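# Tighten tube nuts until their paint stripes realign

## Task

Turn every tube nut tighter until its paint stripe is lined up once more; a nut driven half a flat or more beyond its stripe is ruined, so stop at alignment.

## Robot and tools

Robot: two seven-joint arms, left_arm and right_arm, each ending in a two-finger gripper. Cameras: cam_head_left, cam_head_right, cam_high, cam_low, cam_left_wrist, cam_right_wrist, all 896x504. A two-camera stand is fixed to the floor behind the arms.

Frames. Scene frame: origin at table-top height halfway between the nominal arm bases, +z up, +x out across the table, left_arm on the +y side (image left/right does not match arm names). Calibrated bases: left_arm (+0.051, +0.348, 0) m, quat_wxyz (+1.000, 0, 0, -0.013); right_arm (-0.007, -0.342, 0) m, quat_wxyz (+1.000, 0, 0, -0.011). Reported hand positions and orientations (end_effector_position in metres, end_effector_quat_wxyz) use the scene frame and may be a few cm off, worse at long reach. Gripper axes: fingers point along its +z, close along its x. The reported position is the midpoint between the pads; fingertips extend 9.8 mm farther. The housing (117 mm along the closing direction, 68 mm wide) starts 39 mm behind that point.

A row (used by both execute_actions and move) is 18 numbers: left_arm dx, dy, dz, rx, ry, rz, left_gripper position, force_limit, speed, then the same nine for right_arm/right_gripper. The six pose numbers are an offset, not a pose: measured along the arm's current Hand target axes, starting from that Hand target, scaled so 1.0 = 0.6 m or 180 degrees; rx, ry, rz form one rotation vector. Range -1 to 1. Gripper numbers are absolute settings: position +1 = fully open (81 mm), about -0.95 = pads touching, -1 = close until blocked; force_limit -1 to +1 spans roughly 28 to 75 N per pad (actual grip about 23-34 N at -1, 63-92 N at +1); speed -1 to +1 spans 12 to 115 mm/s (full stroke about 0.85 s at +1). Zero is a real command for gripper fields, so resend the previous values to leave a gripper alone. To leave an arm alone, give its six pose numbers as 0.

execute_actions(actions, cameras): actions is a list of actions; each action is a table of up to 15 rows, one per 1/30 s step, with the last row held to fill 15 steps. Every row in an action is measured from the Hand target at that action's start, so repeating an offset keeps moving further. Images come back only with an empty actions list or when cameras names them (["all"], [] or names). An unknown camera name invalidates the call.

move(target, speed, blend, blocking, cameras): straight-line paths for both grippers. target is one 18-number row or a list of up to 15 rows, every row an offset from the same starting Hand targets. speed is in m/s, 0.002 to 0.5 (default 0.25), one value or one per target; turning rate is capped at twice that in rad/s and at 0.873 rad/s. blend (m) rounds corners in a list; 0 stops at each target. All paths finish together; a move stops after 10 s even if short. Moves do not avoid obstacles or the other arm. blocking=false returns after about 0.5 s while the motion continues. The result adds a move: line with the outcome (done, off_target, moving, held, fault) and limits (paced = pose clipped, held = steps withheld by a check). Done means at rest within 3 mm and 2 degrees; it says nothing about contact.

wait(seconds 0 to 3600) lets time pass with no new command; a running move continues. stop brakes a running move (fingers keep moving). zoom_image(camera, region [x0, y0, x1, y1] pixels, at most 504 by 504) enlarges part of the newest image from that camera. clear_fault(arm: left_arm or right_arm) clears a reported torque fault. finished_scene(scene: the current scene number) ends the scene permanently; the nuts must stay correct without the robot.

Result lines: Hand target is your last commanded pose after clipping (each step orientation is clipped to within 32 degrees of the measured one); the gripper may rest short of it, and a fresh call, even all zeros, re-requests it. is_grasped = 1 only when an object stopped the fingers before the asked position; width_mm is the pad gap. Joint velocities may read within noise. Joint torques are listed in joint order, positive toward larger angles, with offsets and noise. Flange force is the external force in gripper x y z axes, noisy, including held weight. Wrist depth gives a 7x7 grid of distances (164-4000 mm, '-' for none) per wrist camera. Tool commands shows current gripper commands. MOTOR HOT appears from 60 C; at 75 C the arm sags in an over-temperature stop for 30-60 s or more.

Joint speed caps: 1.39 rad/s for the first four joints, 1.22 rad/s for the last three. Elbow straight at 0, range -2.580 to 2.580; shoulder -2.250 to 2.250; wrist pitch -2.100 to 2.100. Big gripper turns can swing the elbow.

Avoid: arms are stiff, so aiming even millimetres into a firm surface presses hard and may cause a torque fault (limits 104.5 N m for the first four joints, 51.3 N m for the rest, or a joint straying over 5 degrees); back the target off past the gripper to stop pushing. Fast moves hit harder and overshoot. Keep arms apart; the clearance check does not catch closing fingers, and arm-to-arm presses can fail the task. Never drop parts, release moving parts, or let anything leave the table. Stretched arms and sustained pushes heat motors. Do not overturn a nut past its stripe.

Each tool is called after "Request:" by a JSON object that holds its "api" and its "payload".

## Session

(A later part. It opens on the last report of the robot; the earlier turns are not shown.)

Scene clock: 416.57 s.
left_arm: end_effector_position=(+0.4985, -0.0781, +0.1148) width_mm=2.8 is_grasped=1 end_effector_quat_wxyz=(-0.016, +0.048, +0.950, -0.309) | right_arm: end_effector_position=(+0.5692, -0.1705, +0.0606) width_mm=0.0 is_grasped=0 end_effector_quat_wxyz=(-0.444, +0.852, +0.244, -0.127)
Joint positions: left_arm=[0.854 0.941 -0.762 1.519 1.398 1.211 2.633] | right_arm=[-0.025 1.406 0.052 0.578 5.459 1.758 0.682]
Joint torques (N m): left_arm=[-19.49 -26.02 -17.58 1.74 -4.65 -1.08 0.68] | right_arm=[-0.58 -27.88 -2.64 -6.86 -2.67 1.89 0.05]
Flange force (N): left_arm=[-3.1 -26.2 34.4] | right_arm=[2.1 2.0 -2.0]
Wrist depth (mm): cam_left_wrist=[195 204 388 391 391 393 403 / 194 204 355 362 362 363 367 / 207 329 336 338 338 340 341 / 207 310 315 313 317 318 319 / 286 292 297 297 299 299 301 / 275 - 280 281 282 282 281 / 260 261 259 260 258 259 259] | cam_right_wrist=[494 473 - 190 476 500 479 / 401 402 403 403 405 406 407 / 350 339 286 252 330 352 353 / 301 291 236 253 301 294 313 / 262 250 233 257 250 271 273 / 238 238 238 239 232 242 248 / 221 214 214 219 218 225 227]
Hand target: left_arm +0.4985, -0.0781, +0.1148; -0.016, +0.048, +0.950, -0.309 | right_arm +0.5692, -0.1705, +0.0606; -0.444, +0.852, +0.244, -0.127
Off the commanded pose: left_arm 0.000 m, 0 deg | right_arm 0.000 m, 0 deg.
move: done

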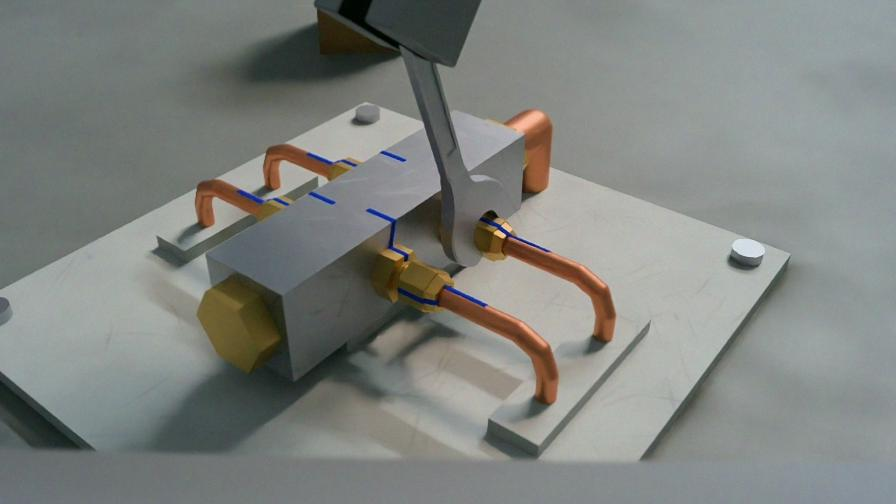

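Request:
{"api": "move", "payload": {"target": [[0,-0.0067,0.0103,-0.0278,0,0,-1,1,-0.5,0,0,0,0,0,0,-1,-1,1],[0,-0.0289,0.0031,-0.0278,0,0,-1,1,-0.5,0,0,0,0,0,0,-1,-1,1],[0,-0.0779,-0.0643,-0.0278,0,0,-1,1,-0.5,0,0,0,0,0,0,-1,-1,1]], "speed": [0.03,0.03,0.08]}}

Request:
{"api": "wait", "payload": {"seconds": 0.8, "cameras": ["cam_right_wrist"]}}

Request:
{"api": "zoom_image", "payload": {"camera": "cam_right_wrist", "region": [380, 170, 560, 310]}}

Scene clock: 420.67 s.
left_arm: end_effector_position=(+0.4971, -0.0931, +0.1735) width_mm=2.8 is_grasped=1 end_effector_quat_wxyz=(-0.014, +0.048, +0.962, -0.267) | right_arm: end_effector_position=(+0.5692, -0.1705, +0.0606) width_mm=0.0 is_grasped=0 end_effector_quat_wxyz=(-0.444, +0.852, +0.244, -0.127)
Joint positions: left_arm=[0.934 0.874 -0.843 1.398 1.242 1.262 2.871] | right_arm=[-0.025 1.406 0.052 0.578 5.459 1.758 0.682]
Joint torques (N m): left_arm=[-0.15 -22.76 -2.42 -7.15 1.42 0.62 0.42] | right_arm=[-0.59 -27.89 -2.64 -6.87 -2.68 1.9 0.06]
Flange force (N): left_arm=[1.6 0.7 -1.3] | right_arm=[2.0 2.0 -2.0]
Wrist depth (mm): cam_left_wrist=[228 420 434 434 437 441 447 / 225 235 408 412 411 412 415 / 224 236 387 388 388 390 393 / 223 233 364 368 366 371 371 / 222 345 348 351 351 352 353 / 319 248 333 337 335 335 333 / 313 250 318 319 320 318 314] | cam_right_wrist=[494 494 453 455 477 499 479 / 401 402 404 403 405 406 407 / 350 340 285 267 330 352 353 / 300 291 236 257 301 293 312 / 262 250 233 256 250 270 273 / 238 238 239 239 232 242 248 / 221 214 214 219 217 225 227]
Hand target: left_arm +0.4971, -0.0931, +0.1735; -0.014, +0.048, +0.962, -0.267 | right_arm +0.5692, -0.1705, +0.0606; -0.444, +0.852, +0.244, -0.127
Off the commanded pose: left_arm 0.000 m, 0 deg | right_arm 0.000 m, 0 deg.
move: done

Scene clock: 421.47 s.
left_arm: end_effector_position=(+0.4971, -0.0931, +0.1735) width_mm=2.8 is_grasped=1 end_effector_quat_wxyz=(-0.014, +0.048, +0.962, -0.267) | right_arm: end_effector_position=(+0.5692, -0.1705, +0.0606) width_mm=0.0 is_grasped=0 end_effector_quat_wxyz=(-0.444, +0.852, +0.244, -0.127)
Joint positions: left_arm=[0.934 0.874 -0.843 1.398 1.242 1.262 2.871] | right_arm=[-0.025 1.406 0.052 0.578 5.459 1.758 0.682]
Joint torques (N m): left_arm=[-0.22 -22.8 -2.44 -7.14 1.41 0.62 0.43] | right_arm=[-0.61 -27.85 -2.64 -6.86 -2.67 1.89 0.05]
Flange force (N): left_arm=[1.6 0.6 -1.2] | right_arm=[2.0 1.9 -2.1]
Wrist depth (mm): cam_left_wrist=[227 420 434 436 438 440 447 / 225 235 410 411 411 412 415 / 224 236 387 389 389 390 392 / 223 234 363 369 366 371 371 / 222 345 349 351 351 351 352 / 246 248 334 337 336 336 332 / 313 250 319 320 318 320 314] | cam_right_wrist=[493 494 454 456 476 499 478 / 402 402 404 403 405 406 407 / 349 340 286 267 330 353 353 / 300 292 236 257 302 293 312 / 262 250 233 256 249 271 272 / 238 238 239 239 232 242 248 / 221 214 214 219 217 225 227]
Hand target: left_arm +0.4971, -0.0931, +0.1735; -0.014, +0.048, +0.962, -0.267 | right_arm +0.5692, -0.1705, +0.0606; -0.444, +0.852, +0.244, -0.127
Tool commands: left_gripper/position=-1.0 left_gripper/force_limit=+1.0 left_gripper/speed=-0.5 right_gripper/position=-1.0 right_gripper/force_limit=-1.0 right_gripper/speed=+1.0
Off the commanded pose: left_arm 0.000 m, 0 deg | right_arm 0.000 m, 0 deg.
wait: 0.80 s; at rest by 0.17 s

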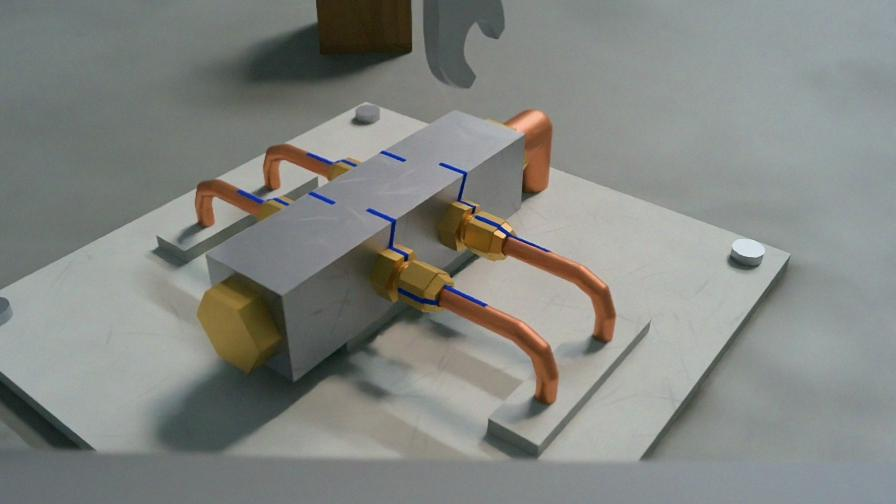

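Scaled by 2.800 from the camera's image (finer frame: 1280x720).

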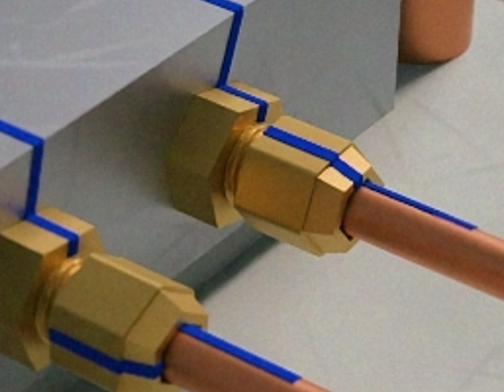

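Request:
{"api": "zoom_image", "payload": {"camera": "cam_right_wrist", "region": [450, 190, 560, 260]}}

Scaled by 4.582 from the camera's image (finer frame: 1280x720).

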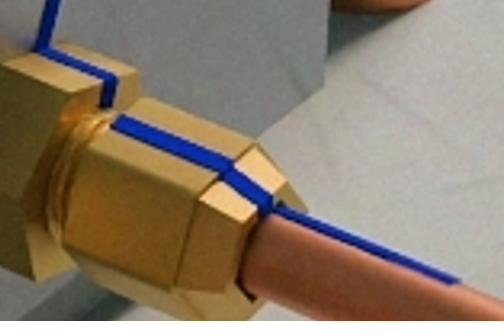

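Request:
{"api": "move", "payload": {"target": [0,0,0,0,0,0,-1,1,-0.5,-0.0238,0.0308,-0.0442,0,0,0,-1,-1,1], "speed": 0.1}}

Request:
{"api": "move", "payload": {"target": [-0.001,-0.0315,0.14,-0.0956,0,0,-1,1,-0.5,0,0,0,0,0,0,-1,-1,1], "speed": 0.08}}

Request:
{"api": "wait", "payload": {"seconds": 0.8, "cameras": ["cam_right_wrist","cam_head_left"]}}

Request:
{"api": "zoom_image", "payload": {"camera": "cam_right_wrist", "region": [400, 180, 520, 310]}}

Scene clock: 425.97 s.
left_arm: end_effector_position=(+0.4971, -0.0931, +0.1735) width_mm=2.8 is_grasped=1 end_effector_quat_wxyz=(-0.014, +0.048, +0.962, -0.267) | right_arm: end_effector_position=(+0.5742, -0.2055, +0.0607) width_mm=0.0 is_grasped=0 end_effector_quat_wxyz=(-0.444, +0.852, +0.244, -0.127)
Joint positions: left_arm=[0.934 0.874 -0.843 1.398 1.242 1.262 2.871] | right_arm=[0.024 1.438 0.061 0.501 5.469 1.822 0.684]
Joint torques (N m): left_arm=[-0.24 -22.76 -2.44 -7.12 1.41 0.61 0.42] | right_arm=[-0.59 -27.98 -2.56 -6.85 -2.66 1.89 0.05]
Flange force (N): left_arm=[1.7 0.5 -1.2] | right_arm=no reading
Wrist depth (mm): cam_left_wrist=[241 252 433 434 437 440 448 / 240 254 410 410 411 413 416 / 242 255 383 389 391 391 391 / 241 358 367 369 366 370 371 / 344 269 350 349 352 352 353 / 328 328 333 338 336 336 332 / 313 314 318 319 319 319 315] | cam_right_wrist=[494 495 476 475 478 498 478 / 402 404 403 315 390 406 407 / 350 339 267 276 320 340 353 / 300 300 248 276 284 301 304 / 271 263 263 263 263 270 273 / 246 241 239 239 240 247 248 / 225 222 221 219 219 227 227]
Hand target: left_arm +0.4971, -0.0931, +0.1735; -0.014, +0.048, +0.962, -0.267 | right_arm +0.5742, -0.2055, +0.0607; -0.444, +0.852, +0.244, -0.127
Off the commanded pose: left_arm 0.000 m, 0 deg | right_arm 0.000 m, 0 deg.
move: done

Scene clock: 428.20 s.
left_arm: end_effector_position=(+0.4916, -0.1524, +0.1113) width_mm=2.8 is_grasped=1 end_effector_quat_wxyz=(-0.007, +0.050, +0.991, -0.120) | right_arm: end_effector_position=(+0.5743, -0.2055, +0.0607) width_mm=0.0 is_grasped=0 end_effector_quat_wxyz=(-0.444, +0.852, +0.244, -0.127)
Joint positions: left_arm=[1.069 1.085 -0.922 1.071 1.06 1.287 3.264] | right_arm=[0.024 1.438 0.061 0.501 5.469 1.822 0.684]
Joint torques (N m): left_arm=[-0.18 -25.65 -3.34 -6.52 0.56 0 0.4] | right_arm=[-0.58 -28 -2.58 -6.91 -2.68 1.89 0.07]
Flange force (N): left_arm=[1.3 1.1 -1.2] | right_arm=no reading
Wrist depth (mm): cam_left_wrist=[- 274 272 273 274 276 277 / - 266 266 267 268 269 270 / - 261 260 262 262 264 264 / 254 255 256 256 257 258 258 / 248 251 251 251 251 252 252 / 179 244 245 245 246 247 246 / 237 239 240 241 - 240 241] | cam_right_wrist=[471 - 170 476 497 500 478 / 402 - 172 307 390 406 407 / 350 339 258 276 320 341 352 / 299 300 247 268 285 301 304 / 271 263 263 263 263 270 273 / 246 241 239 239 240 248 248 / 226 221 221 219 219 227 227]
Hand target: left_arm +0.4917, -0.1523, +0.1113; -0.007, +0.050, +0.991, -0.120 | right_arm +0.5743, -0.2055, +0.0607; -0.444, +0.852, +0.244, -0.127
Off the commanded pose: left_arm 0.000 m, 0 deg | right_arm 0.000 m, 0 deg.
move: done

Scene clock: 429.00 s.
left_arm: end_effector_position=(+0.4917, -0.1523, +0.1113) width_mm=2.8 is_grasped=1 end_effector_quat_wxyz=(-0.007, +0.050, +0.991, -0.120) | right_arm: end_effector_position=(+0.5743, -0.2055, +0.0607) width_mm=0.0 is_grasped=0 end_effector_quat_wxyz=(-0.444, +0.852, +0.244, -0.127)
Joint positions: left_arm=[1.069 1.085 -0.922 1.071 1.06 1.287 3.264] | right_arm=[0.024 1.438 0.061 0.501 5.469 1.822 0.684]
Joint torques (N m): left_arm=[-0.24 -25.6 -3.36 -6.48 0.59 0.01 0.41] | right_arm=[-0.59 -27.99 -2.6 -6.93 -2.66 1.89 0.03]
Flange force (N): left_arm=[1.3 1.0 -1.3] | right_arm=no reading
Wrist depth (mm): cam_left_wrist=[- 275 273 274 274 276 276 / - 266 267 267 268 270 270 / - 261 261 261 262 263 264 / 254 255 256 256 257 258 258 / 247 251 251 251 252 252 251 / 179 244 245 245 246 246 246 / 237 238 241 241 - 241 240] | cam_right_wrist=[472 - 170 477 498 500 480 / 401 - 175 307 390 407 407 / 350 339 259 276 320 341 353 / 300 299 248 268 285 302 304 / 271 262 263 263 263 271 273 / 247 241 239 239 239 248 248 / 225 222 221 219 219 227 227]
Hand target: left_arm +0.4917, -0.1523, +0.1113; -0.007, +0.050, +0.991, -0.120 | right_arm +0.5743, -0.2055, +0.0607; -0.444, +0.852, +0.244, -0.127
Tool commands: left_gripper/position=-1.0 left_gripper/force_limit=+1.0 left_gripper/speed=-0.5 right_gripper/position=-1.0 right_gripper/force_limit=-1.0 right_gripper/speed=+1.0
Off the commanded pose: left_arm 0.000 m, 0 deg | right_arm 0.000 m, 0 deg.
wait: 0.80 s; at rest by 0.17 s
Images, in order (width x height): cam_head_left 896x504, cam_right_wrist 896x504.

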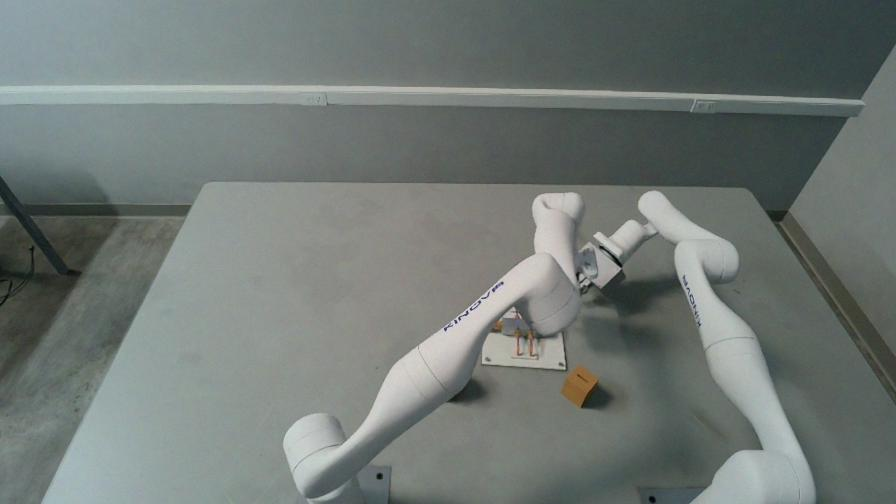

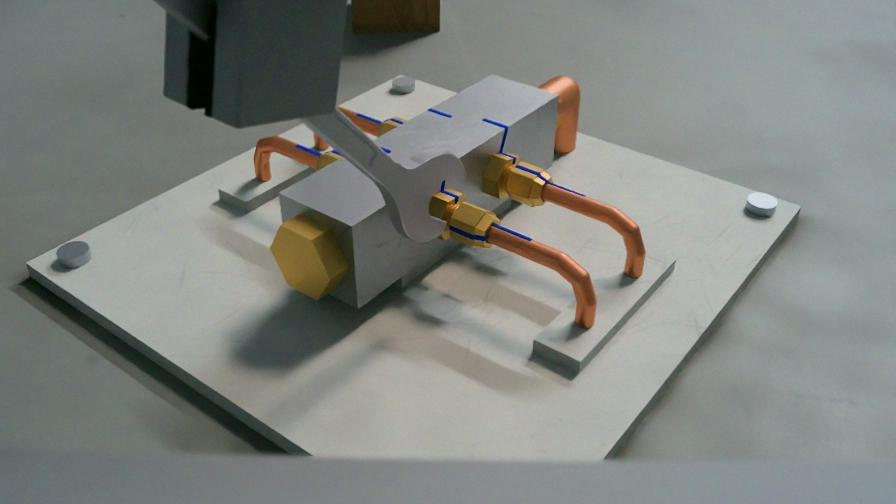

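Scaled by 3.877 from the camera's image (finer frame: 1280x720).

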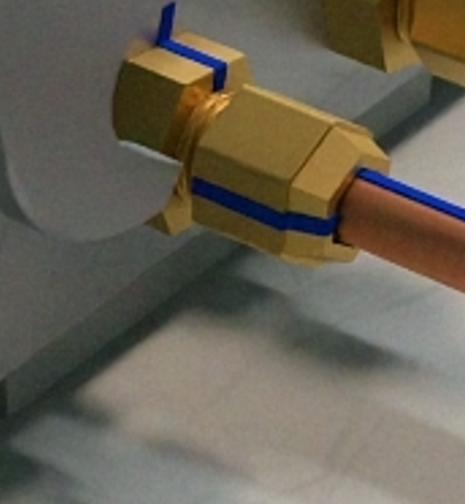

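Request:
{"api": "zoom_image", "payload": {"camera": "cam_right_wrist", "region": [380, 130, 510, 270]}}

Scaled by 3.600 from the camera's image (finer frame: 1280x720).

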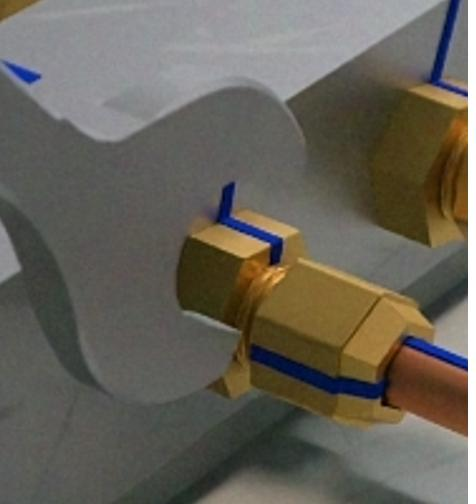

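Request:
{"api": "move", "payload": {"target": [0,0,0,0.0222,0,0,-1,1,-0.5,0,0,0,0,0,0,-1,-1,1], "speed": 0.05}}

Request:
{"api": "wait", "payload": {"seconds": 0.8, "cameras": ["cam_right_wrist"]}}

Request:
{"api": "zoom_image", "payload": {"camera": "cam_right_wrist", "region": [380, 130, 510, 270]}}

Scene clock: 432.63 s.
left_arm: end_effector_position=(+0.4917, -0.1524, +0.1113) width_mm=2.8 is_grasped=1 end_effector_quat_wxyz=(-0.008, +0.050, +0.987, -0.155) | right_arm: end_effector_position=(+0.5743, -0.2055, +0.0607) width_mm=0.0 is_grasped=0 end_effector_quat_wxyz=(-0.444, +0.852, +0.244, -0.127)
Joint positions: left_arm=[1.054 1.06 -0.893 1.138 1.115 1.245 3.188] | right_arm=[0.024 1.438 0.061 0.501 5.469 1.822 0.684]
Joint torques (N m): left_arm=[-0.28 -25.28 -3.22 -6.65 0.76 0.05 0.41] | right_arm=[-0.6 -27.98 -2.56 -6.89 -2.68 1.89 0.07]
Flange force (N): left_arm=[1.5 0.9 -1.4] | right_arm=no reading
Wrist depth (mm): cam_left_wrist=[- 287 285 286 287 289 290 / - - 277 277 278 281 282 / - 268 270 270 270 272 273 / 262 263 263 264 264 265 266 / 253 256 256 256 257 258 257 / 181 247 249 250 250 250 250 / 239 240 242 243 - 243 243] | cam_right_wrist=[473 - 170 477 499 500 480 / 402 - 175 307 391 407 406 / 350 339 253 276 320 341 354 / 300 300 248 263 285 301 304 / 271 262 262 263 263 271 273 / 246 241 239 239 240 247 248 / 225 221 222 219 219 227 227]
Hand target: left_arm +0.4917, -0.1524, +0.1113; -0.008, +0.050, +0.987, -0.155 | right_arm +0.5743, -0.2055, +0.0607; -0.444, +0.852, +0.244, -0.127
Off the commanded pose: left_arm 0.000 m, 0 deg | right_arm 0.000 m, 0 deg.
move: done

Scene clock: 433.43 s.
left_arm: end_effector_position=(+0.4917, -0.1524, +0.1113) width_mm=2.8 is_grasped=1 end_effector_quat_wxyz=(-0.008, +0.050, +0.987, -0.155) | right_arm: end_effector_position=(+0.5743, -0.2055, +0.0607) width_mm=0.0 is_grasped=0 end_effector_quat_wxyz=(-0.444, +0.852, +0.244, -0.127)
Joint positions: left_arm=[1.054 1.06 -0.893 1.138 1.115 1.245 3.188] | right_arm=[0.024 1.438 0.061 0.501 5.469 1.822 0.684]
Joint torques (N m): left_arm=[-0.23 -25.33 -3.29 -6.66 0.75 0.02 0.41] | right_arm=[-0.6 -28.01 -2.62 -6.91 -2.64 1.88 0.07]
Flange force (N): left_arm=[1.3 0.9 -1.3] | right_arm=no reading
Wrist depth (mm): cam_left_wrist=[- 287 286 286 287 290 290 / - - 276 277 279 281 281 / - 268 269 270 271 273 273 / 262 264 263 263 264 265 266 / 253 256 256 256 257 257 256 / 181 247 249 249 250 250 249 / 239 240 243 243 - 242 243] | cam_right_wrist=[473 - 170 477 498 500 478 / 402 - 174 307 392 406 406 / 349 339 253 276 320 341 354 / 299 300 248 263 284 302 304 / 271 262 262 263 263 270 274 / 246 241 239 239 239 247 248 / 226 221 222 219 219 227 227]
Hand target: left_arm +0.4917, -0.1524, +0.1113; -0.008, +0.050, +0.987, -0.155 | right_arm +0.5743, -0.2055, +0.0607; -0.444, +0.852, +0.244, -0.127
Tool commands: left_gripper/position=-1.0 left_gripper/force_limit=+1.0 left_gripper/speed=-0.5 right_gripper/position=-1.0 right_gripper/force_limit=-1.0 right_gripper/speed=+1.0
Off the commanded pose: left_arm 0.000 m, 0 deg | right_arm 0.000 m, 0 deg.
wait: 0.80 s; at rest by 0.17 s

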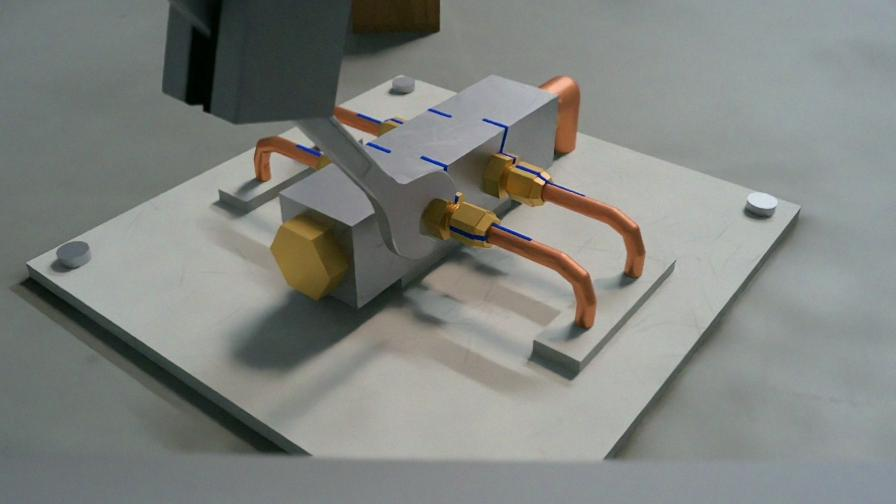

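Scaled by 3.600 from the camera's image (finer frame: 1280x720).

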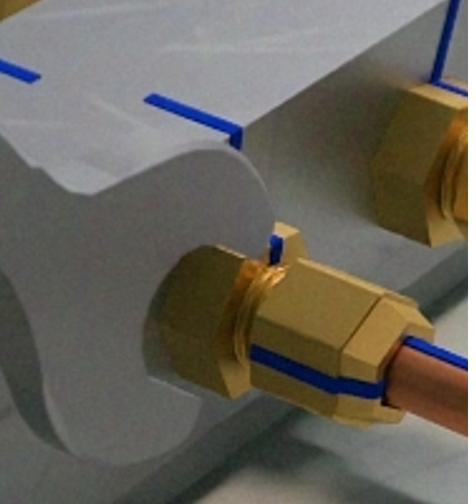

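Request:
{"api": "move", "payload": {"target": [0,0.0086,0.0005,0,0,0,-1,1,-0.5,0,0,0,0,0,0,-1,-1,1], "speed": 0.05}}

Request:
{"api": "wait", "payload": {"seconds": 0.8, "cameras": ["cam_right_wrist"]}}

Request:
{"api": "zoom_image", "payload": {"camera": "cam_right_wrist", "region": [410, 170, 500, 260]}}

Scene clock: 435.27 s.
left_arm: end_effector_position=(+0.4922, -0.1475, +0.1094) width_mm=2.8 is_grasped=1 end_effector_quat_wxyz=(-0.008, +0.049, +0.987, -0.155) | right_arm: end_effector_position=(+0.5743, -0.2055, +0.0607) width_mm=0.0 is_grasped=0 end_effector_quat_wxyz=(-0.444, +0.852, +0.244, -0.127)
Joint positions: left_arm=[1.052 1.058 -0.892 1.154 1.118 1.24 3.173] | right_arm=[0.024 1.438 0.061 0.501 5.469 1.822 0.684]
Joint torques (N m): left_arm=[-0.28 -25.25 -3.22 -6.59 0.77 0.06 0.41] | right_arm=[-0.62 -28.06 -2.58 -6.88 -2.65 1.86 0.07]
Flange force (N): left_arm=[1.3 0.7 -1.3] | right_arm=no reading
Wrist depth (mm): cam_left_wrist=[- 285 284 284 285 288 288 / - 274 275 276 277 278 279 / - 268 268 268 268 270 271 / 258 261 262 262 262 262 264 / 199 254 254 254 255 255 255 / 182 245 248 246 248 249 248 / 237 239 241 241 - 241 241] | cam_right_wrist=[472 - 171 475 498 499 478 / 402 - 177 308 391 405 406 / 350 339 258 276 320 341 353 / 300 300 247 263 285 302 304 / 271 263 263 263 263 271 273 / 246 241 239 239 239 247 248 / 226 222 222 219 219 227 227]
Hand target: left_arm +0.4921, -0.1476, +0.1094; -0.008, +0.050, +0.987, -0.155 | right_arm +0.5743, -0.2055, +0.0607; -0.444, +0.852, +0.244, -0.127
Off the commanded pose: left_arm 0.000 m, 0 deg | right_arm 0.000 m, 0 deg.
move: done

Scene clock: 436.07 s.
left_arm: end_effector_position=(+0.4921, -0.1476, +0.1094) width_mm=2.8 is_grasped=1 end_effector_quat_wxyz=(-0.008, +0.050, +0.987, -0.155) | right_arm: end_effector_position=(+0.5743, -0.2055, +0.0607) width_mm=0.0 is_grasped=0 end_effector_quat_wxyz=(-0.444, +0.852, +0.244, -0.127)
Joint positions: left_arm=[1.052 1.058 -0.892 1.154 1.118 1.24 3.173] | right_arm=[0.024 1.438 0.061 0.501 5.469 1.822 0.684]
Joint torques (N m): left_arm=[-0.18 -25.24 -3.28 -6.66 0.78 0.03 0.43] | right_arm=[-0.59 -28.03 -2.53 -6.89 -2.67 1.87 0.08]
Flange force (N): left_arm=[1.3 1.0 -1.3] | right_arm=no reading
Wrist depth (mm): cam_left_wrist=[- 285 283 284 285 287 288 / - 275 274 275 276 279 280 / - 268 267 267 268 271 272 / 259 260 261 261 262 263 263 / 199 254 254 255 255 255 255 / 182 245 247 246 249 248 247 / 238 239 241 241 - 241 242] | cam_right_wrist=[472 - 171 476 498 500 479 / 401 - 177 308 391 406 407 / 350 339 259 277 319 341 353 / 300 300 248 263 285 302 304 / 271 262 263 263 262 271 273 / 246 241 239 239 239 248 248 / 226 222 221 219 219 227 227]
Hand target: left_arm +0.4921, -0.1476, +0.1094; -0.008, +0.050, +0.987, -0.155 | right_arm +0.5743, -0.2055, +0.0607; -0.444, +0.852, +0.244, -0.127
Tool commands: left_gripper/position=-1.0 left_gripper/force_limit=+1.0 left_gripper/speed=-0.5 right_gripper/position=-1.0 right_gripper/force_limit=-1.0 right_gripper/speed=+1.0
Off the commanded pose: left_arm 0.000 m, 0 deg | right_arm 0.000 m, 0 deg.
wait: 0.80 s; at rest by 0.17 s

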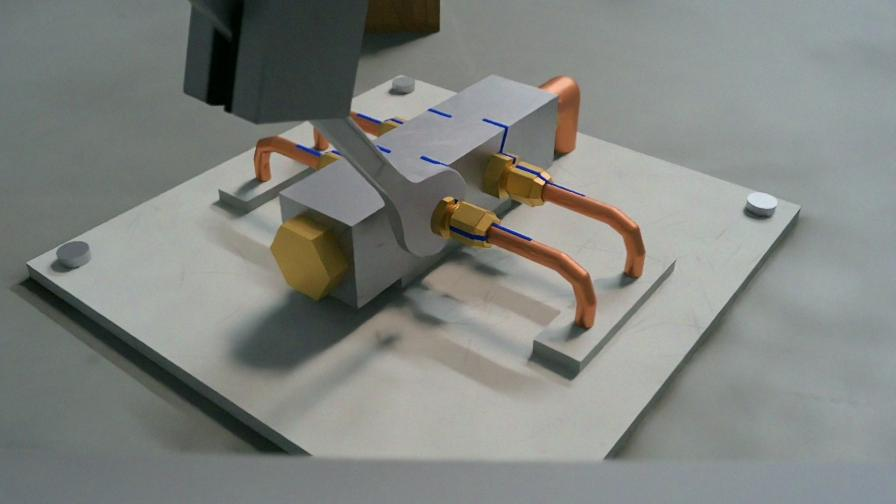

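Scaled by 5.600 from the camera's image (finer frame: 1280x720).

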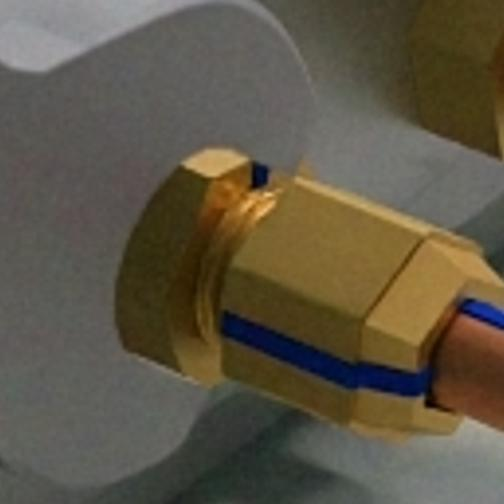

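Request:
{"api": "move", "payload": {"target": [0,0.0075,0.0038,0,0,0,-1,1,-0.5,0,0,0,0,0,0,-1,-1,1], "speed": 0.03}}

Request:
{"api": "wait", "payload": {"seconds": 0.8, "cameras": ["cam_right_wrist"]}}

Request:
{"api": "zoom_image", "payload": {"camera": "cam_right_wrist", "region": [410, 170, 500, 260]}}

Scene clock: 437.37 s.
left_arm: end_effector_position=(+0.4925, -0.1440, +0.1059) width_mm=2.8 is_grasped=1 end_effector_quat_wxyz=(-0.008, +0.050, +0.987, -0.155) | right_arm: end_effector_position=(+0.5743, -0.2055, +0.0607) width_mm=0.0 is_grasped=0 end_effector_quat_wxyz=(-0.444, +0.852, +0.244, -0.127)
Joint positions: left_arm=[1.05 1.058 -0.89 1.168 1.121 1.232 3.159] | right_arm=[0.024 1.438 0.061 0.501 5.469 1.822 0.684]
Joint torques (N m): left_arm=[-0.21 -25.23 -3.31 -6.58 0.79 0.05 0.44] | right_arm=[-0.6 -28.02 -2.58 -6.89 -2.65 1.9 0.05]
Flange force (N): left_arm=[1.1 0.8 -1.2] | right_arm=no reading
Wrist depth (mm): cam_left_wrist=[- - 280 279 280 284 284 / - 271 271 272 273 275 276 / 264 265 264 264 265 267 268 / 255 256 258 258 259 259 260 / 180 250 251 251 252 252 251 / 239 243 244 244 246 246 244 / 235 234 238 238 - 238 238] | cam_right_wrist=[474 - 171 475 497 500 479 / 403 177 175 297 391 406 407 / 350 339 259 271 320 341 353 / 299 299 248 267 285 302 303 / 271 262 263 263 262 271 273 / 246 241 239 239 239 248 247 / 226 221 222 219 219 227 227]
Hand target: left_arm +0.4925, -0.1440, +0.1059; -0.008, +0.050, +0.987, -0.155 | right_arm +0.5743, -0.2055, +0.0607; -0.444, +0.852, +0.244, -0.127
Off the commanded pose: left_arm 0.000 m, 0 deg | right_arm 0.000 m, 0 deg.
move: done

Scene clock: 438.17 s.
left_arm: end_effector_position=(+0.4925, -0.1440, +0.1059) width_mm=2.8 is_grasped=1 end_effector_quat_wxyz=(-0.008, +0.050, +0.987, -0.155) | right_arm: end_effector_position=(+0.5743, -0.2055, +0.0607) width_mm=0.0 is_grasped=0 end_effector_quat_wxyz=(-0.444, +0.852, +0.244, -0.127)
Joint positions: left_arm=[1.05 1.058 -0.89 1.168 1.121 1.232 3.159] | right_arm=[0.024 1.438 0.061 0.501 5.469 1.822 0.684]
Joint torques (N m): left_arm=[-0.19 -25.09 -3.25 -6.55 0.8 0.06 0.4] | right_arm=[-0.6 -28.02 -2.62 -6.9 -2.64 1.88 0.06]
Flange force (N): left_arm=[1.1 0.7 -1.5] | right_arm=no reading
Wrist depth (mm): cam_left_wrist=[- - 279 280 281 284 284 / - 271 271 272 273 275 276 / 264 264 264 264 265 267 268 / 256 256 258 259 259 259 260 / 180 250 251 251 252 253 252 / 239 243 244 243 245 246 245 / 235 234 238 238 - 237 238] | cam_right_wrist=[472 - 171 477 497 497 478 / 402 177 175 297 391 406 406 / 350 338 259 272 320 342 353 / 300 300 248 267 285 302 304 / 271 263 263 263 263 271 273 / 246 241 239 239 239 247 248 / 226 222 222 219 219 227 227]
Hand target: left_arm +0.4925, -0.1440, +0.1059; -0.008, +0.050, +0.987, -0.155 | right_arm +0.5743, -0.2055, +0.0607; -0.444, +0.852, +0.244, -0.127
Tool commands: left_gripper/position=-1.0 left_gripper/force_limit=+1.0 left_gripper/speed=-0.5 right_gripper/position=-1.0 right_gripper/force_limit=-1.0 right_gripper/speed=+1.0
Off the commanded pose: left_arm 0.000 m, 0 deg | right_arm 0.000 m, 0 deg.
wait: 0.80 s; at rest by 0.17 s

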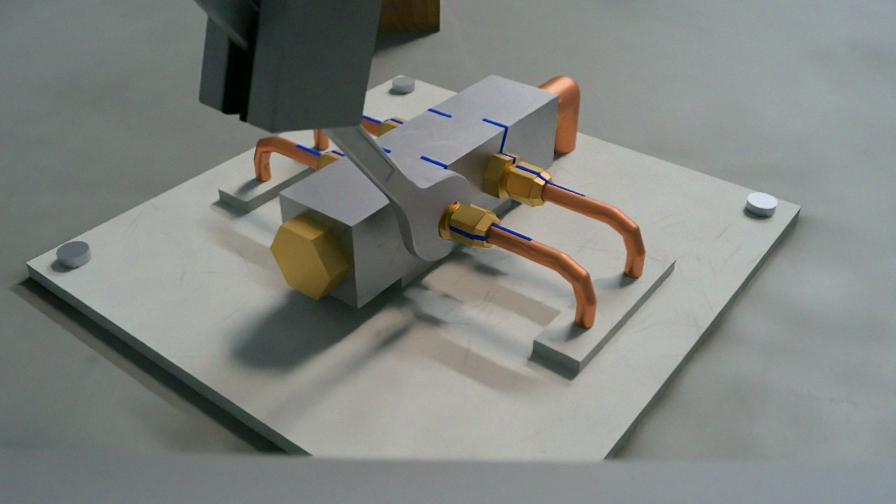

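Scaled by 5.600 from the camera's image (finer frame: 1280x720).

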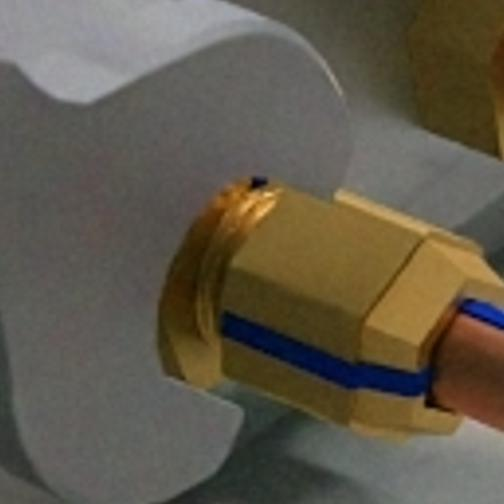

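Request:
{"api": "move", "payload": {"target": [0,0.0063,0.0025,0,0,0,-1,1,-0.5,0,0,0,0,0,0,-1,-1,1], "speed": 0.02}}

Request:
{"api": "wait", "payload": {"seconds": 0.8, "cameras": ["cam_right_wrist"]}}

Request:
{"api": "zoom_image", "payload": {"camera": "cam_right_wrist", "region": [410, 170, 500, 260]}}

Scene clock: 439.17 s.
left_arm: end_effector_position=(+0.4928, -0.1408, +0.1033) width_mm=2.8 is_grasped=1 end_effector_quat_wxyz=(-0.008, +0.050, +0.987, -0.155) | right_arm: end_effector_position=(+0.5743, -0.2055, +0.0607) width_mm=0.0 is_grasped=0 end_effector_quat_wxyz=(-0.444, +0.852, +0.244, -0.127)
Joint positions: left_arm=[1.048 1.058 -0.888 1.179 1.124 1.227 3.147] | right_arm=[0.024 1.438 0.061 0.501 5.469 1.822 0.684]
Joint torques (N m): left_arm=[-0.25 -25.05 -3.36 -6.57 0.81 0.06 0.39] | right_arm=[-0.63 -28.02 -2.58 -6.92 -2.67 1.9 0.06]
Flange force (N): left_arm=[1.3 0.7 -1.4] | right_arm=no reading
Wrist depth (mm): cam_left_wrist=[- 276 277 277 278 280 281 / - 268 268 269 270 272 273 / 261 262 261 261 262 264 265 / 253 255 255 256 256 257 257 / 179 248 248 249 249 249 248 / 237 240 241 242 242 242 242 / 233 232 236 236 - 235 236] | cam_right_wrist=[472 - 171 476 477 500 478 / 401 - 175 308 390 406 407 / 350 329 259 271 320 341 353 / 300 300 248 262 285 302 304 / 271 262 263 263 262 270 274 / 246 241 238 239 239 247 248 / 226 222 221 219 219 227 227]
Hand target: left_arm +0.4928, -0.1409, +0.1033; -0.008, +0.050, +0.987, -0.155 | right_arm +0.5743, -0.2055, +0.0607; -0.444, +0.852, +0.244, -0.127
Off the commanded pose: left_arm 0.000 m, 0 deg | right_arm 0.000 m, 0 deg.
move: done

Scene clock: 439.97 s.
left_arm: end_effector_position=(+0.4928, -0.1408, +0.1032) width_mm=2.8 is_grasped=1 end_effector_quat_wxyz=(-0.008, +0.050, +0.987, -0.155) | right_arm: end_effector_position=(+0.5743, -0.2055, +0.0607) width_mm=0.0 is_grasped=0 end_effector_quat_wxyz=(-0.444, +0.852, +0.244, -0.127)
Joint positions: left_arm=[1.048 1.058 -0.888 1.179 1.124 1.227 3.147] | right_arm=[0.024 1.438 0.061 0.501 5.469 1.822 0.684]
Joint torques (N m): left_arm=[-0.27 -25.05 -3.3 -6.64 0.78 0.06 0.4] | right_arm=[-0.63 -28.02 -2.55 -6.88 -2.65 1.88 0.08]
Flange force (N): left_arm=[1.7 1.0 -1.4] | right_arm=no reading
Wrist depth (mm): cam_left_wrist=[- 276 277 277 278 281 281 / - 268 268 269 269 272 272 / 262 262 260 261 261 264 264 / 253 254 255 256 256 257 257 / 179 247 248 249 249 249 249 / 237 240 241 242 243 242 241 / 233 232 235 235 - 235 235] | cam_right_wrist=[472 - 171 475 477 498 480 / 403 - 174 308 391 406 407 / 350 329 259 271 321 341 354 / 300 300 248 262 285 302 304 / 271 262 263 263 262 271 273 / 246 242 239 239 239 248 248 / 226 221 221 219 219 227 227]
Hand target: left_arm +0.4928, -0.1409, +0.1033; -0.008, +0.050, +0.987, -0.155 | right_arm +0.5743, -0.2055, +0.0607; -0.444, +0.852, +0.244, -0.127
Tool commands: left_gripper/position=-1.0 left_gripper/force_limit=+1.0 left_gripper/speed=-0.5 right_gripper/position=-1.0 right_gripper/force_limit=-1.0 right_gripper/speed=+1.0
Off the commanded pose: left_arm 0.000 m, 0 deg | right_arm 0.000 m, 0 deg.
wait: 0.80 s; at rest by 0.17 s

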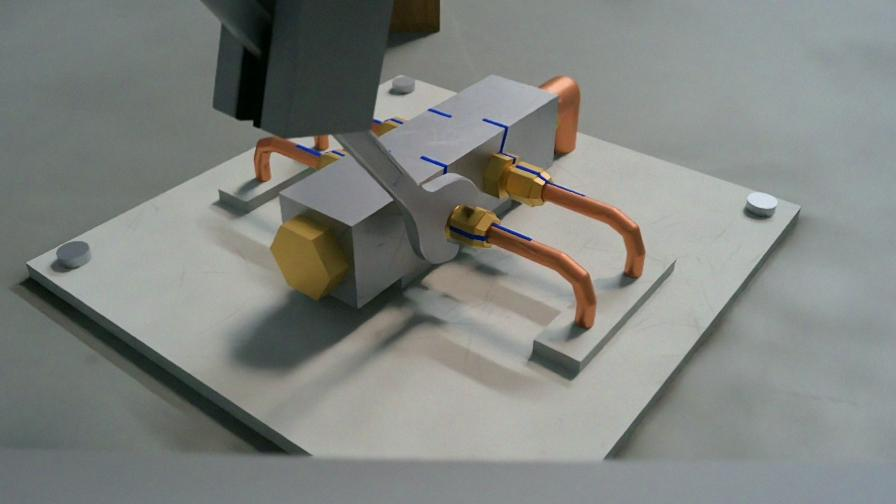

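Scaled by 5.600 from the camera's image (finer frame: 1280x720).

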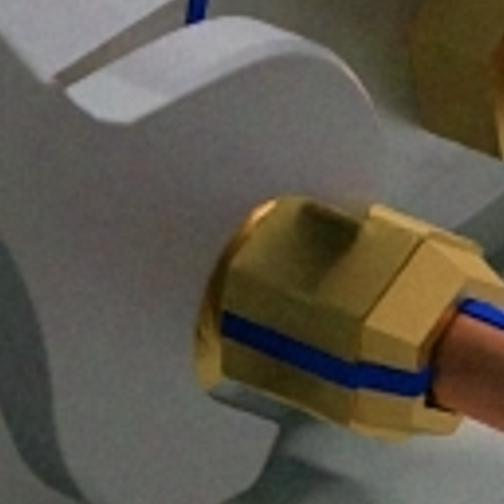

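Request:
{"api": "move", "payload": {"target": [-0.0013,0.0063,0.0025,0,0,0,-1,1,-0.5,0,0,0,0,0,0,-1,-1,1], "speed": 0.02}}

Request:
{"api": "wait", "payload": {"seconds": 0.8, "cameras": ["cam_right_wrist"]}}

Request:
{"api": "zoom_image", "payload": {"camera": "cam_right_wrist", "region": [410, 170, 500, 260]}}

Scene clock: 440.87 s.
left_arm: end_effector_position=(+0.4940, -0.1376, +0.1006) width_mm=2.8 is_grasped=1 end_effector_quat_wxyz=(-0.008, +0.049, +0.987, -0.154) | right_arm: end_effector_position=(+0.5743, -0.2055, +0.0607) width_mm=0.0 is_grasped=0 end_effector_quat_wxyz=(-0.444, +0.852, +0.244, -0.127)
Joint positions: left_arm=[1.044 1.059 -0.887 1.187 1.127 1.223 3.136] | right_arm=[0.024 1.438 0.061 0.501 5.469 1.822 0.684]
Joint torques (N m): left_arm=[1 -22.22 -1.49 -6.39 1.52 0.07 0.34] | right_arm=[-0.63 -28.06 -2.57 -6.89 -2.64 1.9 0.06]
Flange force (N): left_arm=[2.0 1.9 -7.6] | right_arm=no reading
Wrist depth (mm): cam_left_wrist=[- 274 274 274 274 277 278 / - 267 265 266 267 269 270 / 259 259 258 258 260 261 262 / 250 252 252 253 253 254 254 / 176 245 246 246 246 247 247 / 235 237 239 238 240 239 239 / 229 229 233 233 233 232 233] | cam_right_wrist=[473 - 172 456 477 500 480 / 401 388 177 296 391 405 407 / 350 339 258 271 320 341 353 / 300 300 248 263 285 302 304 / 271 262 262 263 263 270 273 / 246 241 239 239 239 248 248 / 225 221 222 219 219 226 227]
Hand target: left_arm +0.4939, -0.1378, +0.1007; -0.008, +0.050, +0.987, -0.155 | right_arm +0.5743, -0.2055, +0.0607; -0.444, +0.852, +0.244, -0.127
Off the commanded pose: left_arm 0.000 m, 0 deg | right_arm 0.000 m, 0 deg.
move: done

Scene clock: 441.67 s.
left_arm: end_effector_position=(+0.4939, -0.1378, +0.1007) width_mm=2.8 is_grasped=1 end_effector_quat_wxyz=(-0.008, +0.050, +0.987, -0.155) | right_arm: end_effector_position=(+0.5743, -0.2055, +0.0607) width_mm=0.0 is_grasped=0 end_effector_quat_wxyz=(-0.444, +0.852, +0.244, -0.127)
Joint positions: left_arm=[1.045 1.059 -0.887 1.187 1.127 1.223 3.136] | right_arm=[0.024 1.438 0.061 0.501 5.469 1.822 0.684]
Joint torques (N m): left_arm=[1.82 -23.31 -1.05 -6.91 2.01 0.13 0.37] | right_arm=[-0.58 -28.03 -2.56 -6.87 -2.66 1.89 0.09]
Flange force (N): left_arm=[1.0 3.1 -6.8] | right_arm=no reading
Wrist depth (mm): cam_left_wrist=[- 274 274 274 275 277 279 / - 267 266 266 267 270 270 / 259 259 258 258 259 262 263 / 250 251 252 253 253 254 254 / 176 245 246 246 246 247 246 / 235 237 239 238 240 239 239 / 229 229 232 233 232 233 233] | cam_right_wrist=[473 - 172 454 477 500 480 / 402 388 178 297 391 407 406 / 350 339 258 271 321 341 354 / 300 300 248 263 285 302 304 / 271 263 263 263 263 271 273 / 246 241 239 239 239 248 248 / 225 221 222 219 219 227 227]
Hand target: left_arm +0.4939, -0.1378, +0.1007; -0.008, +0.050, +0.987, -0.155 | right_arm +0.5743, -0.2055, +0.0607; -0.444, +0.852, +0.244, -0.127
Tool commands: left_gripper/position=-1.0 left_gripper/force_limit=+1.0 left_gripper/speed=-0.5 right_gripper/position=-1.0 right_gripper/force_limit=-1.0 right_gripper/speed=+1.0
Off the commanded pose: left_arm 0.000 m, 0 deg | right_arm 0.000 m, 0 deg.
wait: 0.80 s; at rest by 0.17 s

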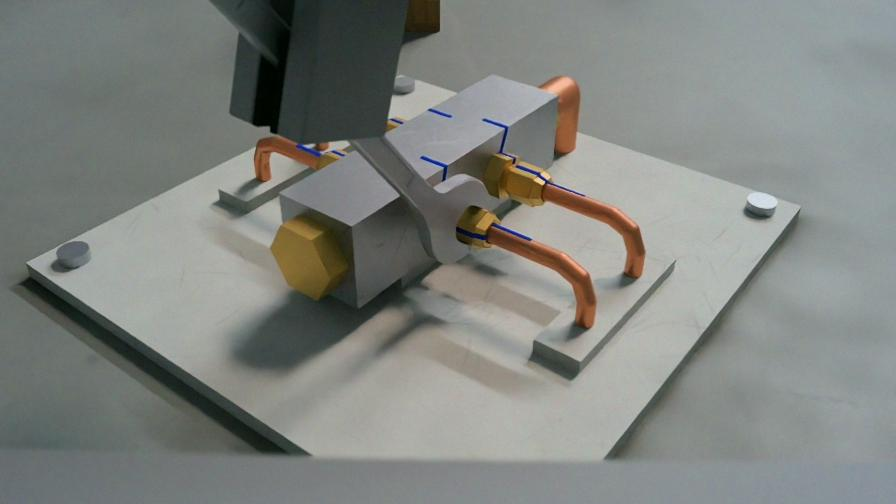

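Scaled by 5.600 from the camera's image (finer frame: 1280x720).

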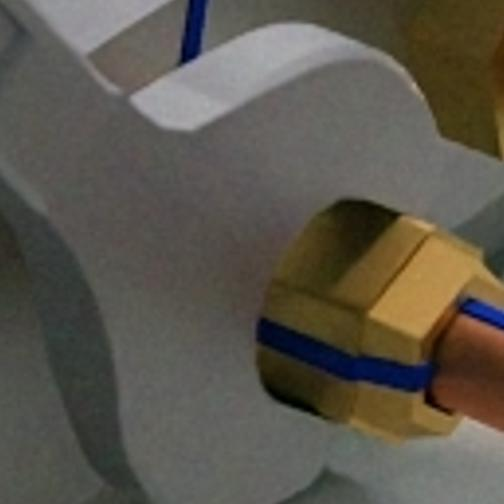

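Request:
{"api": "move", "payload": {"target": [0,0.0024,0.001,0,0,0,-1,1,-0.5,0,0,0,0,0,0,-1,-1,1], "speed": 0.02, "cameras": ["cam_right_wrist"]}}

Request:
{"api": "zoom_image", "payload": {"camera": "cam_right_wrist", "region": [410, 170, 500, 260]}}

Scene clock: 442.73 s.
left_arm: end_effector_position=(+0.4940, -0.1367, +0.0998) width_mm=2.8 is_grasped=1 end_effector_quat_wxyz=(-0.008, +0.050, +0.987, -0.155) | right_arm: end_effector_position=(+0.5743, -0.2055, +0.0607) width_mm=0.0 is_grasped=0 end_effector_quat_wxyz=(-0.444, +0.852, +0.244, -0.127)
Joint positions: left_arm=[1.044 1.059 -0.886 1.191 1.128 1.221 3.132] | right_arm=[0.024 1.438 0.061 0.501 5.469 1.822 0.684]
Joint torques (N m): left_arm=[0.86 -21.86 -1.39 -6.13 1.42 -0.02 0.34] | right_arm=[-0.58 -28.02 -2.58 -6.9 -2.67 1.89 0.06]
Flange force (N): left_arm=[1.7 1.2 -8.2] | right_arm=no reading
Wrist depth (mm): cam_left_wrist=[- 273 272 273 273 276 278 / 264 266 265 266 265 269 269 / 256 258 257 258 258 261 261 / 249 251 252 252 252 253 253 / 176 244 245 244 246 246 245 / 236 236 239 237 239 238 238 / 229 229 232 232 232 232 232] | cam_right_wrist=[473 - 172 455 478 502 480 / 402 388 178 296 390 406 406 / 350 339 259 271 320 341 353 / 300 300 247 263 285 302 304 / 271 263 263 263 263 271 273 / 246 241 239 239 239 247 248 / 225 221 221 219 219 227 227]
Hand target: left_arm +0.4940, -0.1366, +0.0997; -0.008, +0.050, +0.987, -0.155 | right_arm +0.5743, -0.2055, +0.0607; -0.444, +0.852, +0.244, -0.127
Off the commanded pose: left_arm 0.000 m, 0 deg | right_arm 0.000 m, 0 deg.
move: done

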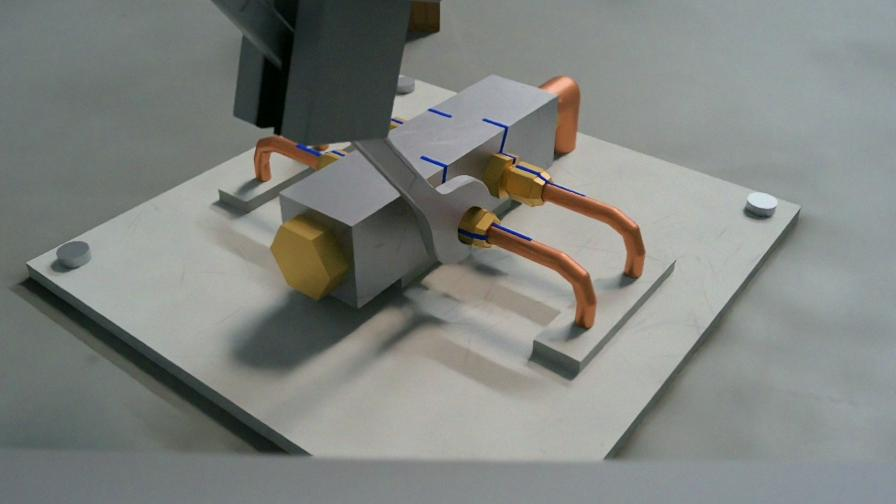

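Scaled by 5.600 from the camera's image (finer frame: 1280x720).

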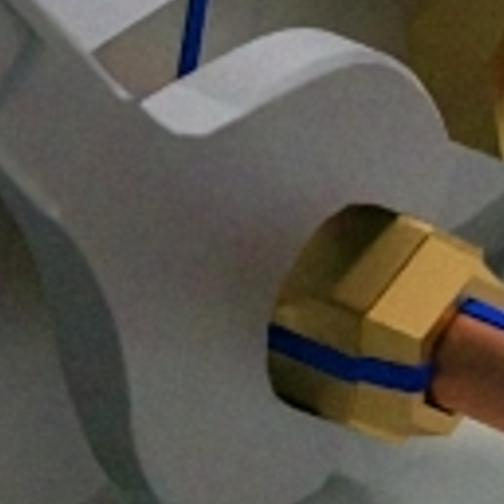

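Request:
{"api": "move", "payload": {"target": [0,0.0024,0.001,0,0,0,-1,1,-0.5,0,0,0,0,0,0,-1,-1,1], "speed": 0.02, "cameras": ["cam_right_wrist"]}}

Request:
{"api": "zoom_image", "payload": {"camera": "cam_right_wrist", "region": [410, 170, 500, 260]}}

Scene clock: 443.43 s.
left_arm: end_effector_position=(+0.4941, -0.1355, +0.0987) width_mm=2.8 is_grasped=1 end_effector_quat_wxyz=(-0.008, +0.050, +0.987, -0.155) | right_arm: end_effector_position=(+0.5743, -0.2055, +0.0607) width_mm=0.0 is_grasped=0 end_effector_quat_wxyz=(-0.444, +0.852, +0.244, -0.127)
Joint positions: left_arm=[1.043 1.059 -0.886 1.195 1.129 1.218 3.127] | right_arm=[0.024 1.438 0.061 0.501 5.469 1.822 0.684]
Joint torques (N m): left_arm=[1.26 -21.89 -1.16 -6.15 1.57 0.15 0.39] | right_arm=[-0.61 -28.03 -2.57 -6.91 -2.67 1.89 0.09]
Flange force (N): left_arm=[1.2 1.7 -8.3] | right_arm=no reading
Wrist depth (mm): cam_left_wrist=[- 271 271 273 274 276 276 / 263 264 263 264 265 267 268 / 255 256 257 257 257 259 260 / 248 250 250 251 252 252 252 / 177 244 243 243 245 245 244 / 235 237 237 236 238 237 238 / 227 228 231 232 230 231 230] | cam_right_wrist=[472 - 173 189 476 498 480 / 403 402 181 297 390 406 408 / 350 338 258 276 320 341 352 / 300 300 248 264 284 302 304 / 271 263 263 263 263 270 274 / 246 241 239 239 239 248 248 / 226 222 221 219 219 227 227]
Hand target: left_arm +0.4941, -0.1355, +0.0987; -0.008, +0.050, +0.987, -0.155 | right_arm +0.5743, -0.2055, +0.0607; -0.444, +0.852, +0.244, -0.127
Off the commanded pose: left_arm 0.000 m, 0 deg | right_arm 0.000 m, 0 deg.
move: done

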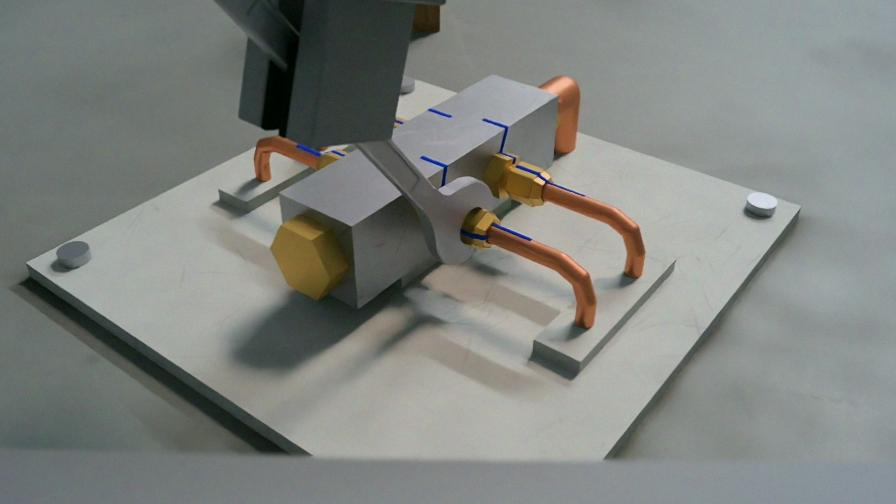

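Scaled by 5.600 from the camera's image (finer frame: 1280x720).

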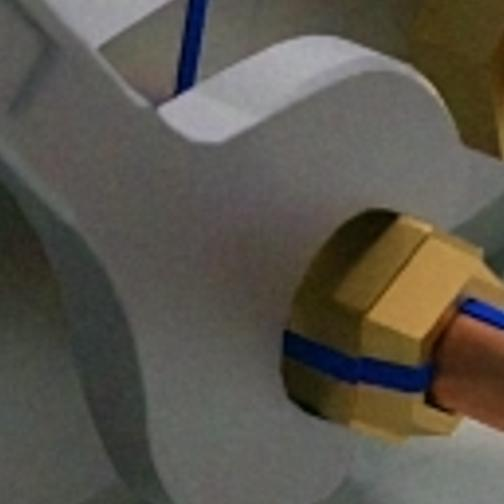

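Request:
{"api": "move", "payload": {"target": [[0,0.00667,-0.01048,0.02778,0,0,-1,1,-0.5,0,0,0,0,0,0,-1,-1,1],[0,0.01422,-0.02033,0.05556,0,0,-1,1,-0.5,0,0,0,0,0,0,-1,-1,1],[0,0.02262,-0.0295,0.08333,0,0,-1,1,-0.5,0,0,0,0,0,0,-1,-1,1],[0,0.03177,-0.03788,0.11111,0,0,-1,1,-0.5,0,0,0,0,0,0,-1,-1,1],[0,0.04163,-0.04545,0.13889,0,0,-1,1,-0.5,0,0,0,0,0,0,-1,-1,1],[0,0.0521,-0.05213,0.16667,0,0,-1,1,-0.5,0,0,0,0,0,0,-1,-1,1]], "speed": 0.04, "blend": [0.001,0.001,0.001,0.001,0.001,0], "cameras": ["cam_right_wrist"]}}

Request:
{"api": "zoom_image", "payload": {"camera": "cam_right_wrist", "region": [410, 170, 530, 280]}}

Scene clock: 451.37 s.
left_arm: end_effector_position=(+0.4981, -0.0963, +0.1189) width_mm=2.8 is_grasped=1 end_effector_quat_wxyz=(-0.021, +0.046, +0.913, -0.405) | right_arm: end_effector_position=(+0.5743, -0.2055, +0.0607) width_mm=0.0 is_grasped=0 end_effector_quat_wxyz=(-0.444, +0.852, +0.244, -0.127)
Joint positions: left_arm=[0.758 0.96 -0.651 1.568 1.568 1.265 2.457] | right_arm=[0.024 1.438 0.061 0.501 5.469 1.822 0.684]
Joint torques (N m): left_arm=[-3.76 -30.31 -3.18 -7.48 3.08 3.21 0.51] | right_arm=[-0.6 -28.02 -2.57 -6.9 -2.66 1.87 0.04]
Flange force (N): left_arm=[2.0 4.0 12.1] | right_arm=no reading
Wrist depth (mm): cam_left_wrist=[232 244 516 516 524 527 547 / 228 238 456 449 460 462 469 / 221 245 400 413 413 415 419 / 234 355 371 373 368 377 379 / 235 340 341 342 344 344 346 / 305 233 313 310 316 318 314 / 284 286 291 292 288 294 290] | cam_right_wrist=[494 496 475 221 476 500 478 / 402 403 404 296 390 405 407 / 350 339 267 264 320 341 352 / 300 300 248 269 285 302 304 / 271 262 262 263 263 271 273 / 246 241 239 239 239 248 248 / 225 222 222 219 219 227 227]
Hand target: left_arm +0.4981, -0.0963, +0.1189; -0.021, +0.046, +0.913, -0.405 | right_arm +0.5743, -0.2055, +0.0607; -0.444, +0.852, +0.244, -0.127
Off the commanded pose: left_arm 0.000 m, 0 deg | right_arm 0.000 m, 0 deg.
move: done

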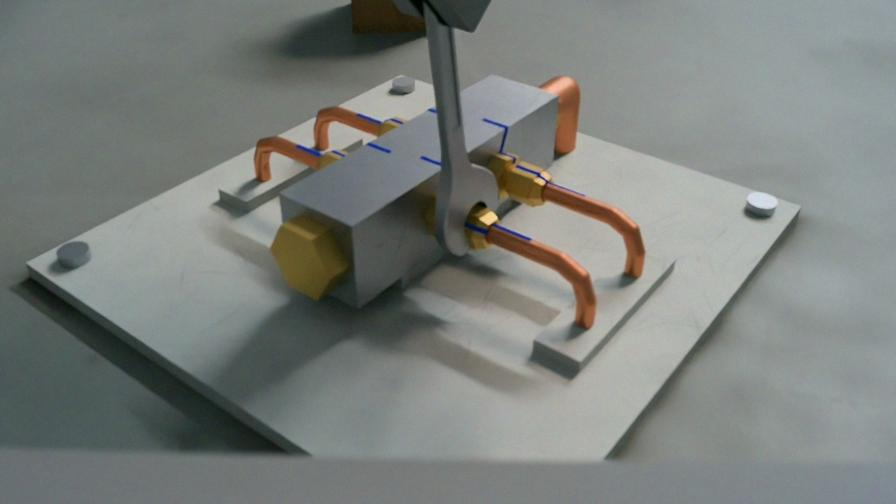

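Scaled by 4.200 from the camera's image (finer frame: 1280x720).

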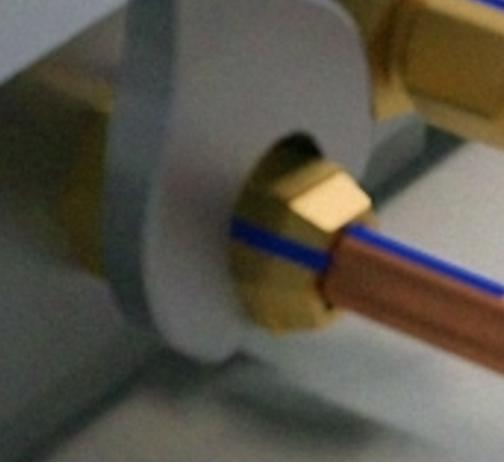

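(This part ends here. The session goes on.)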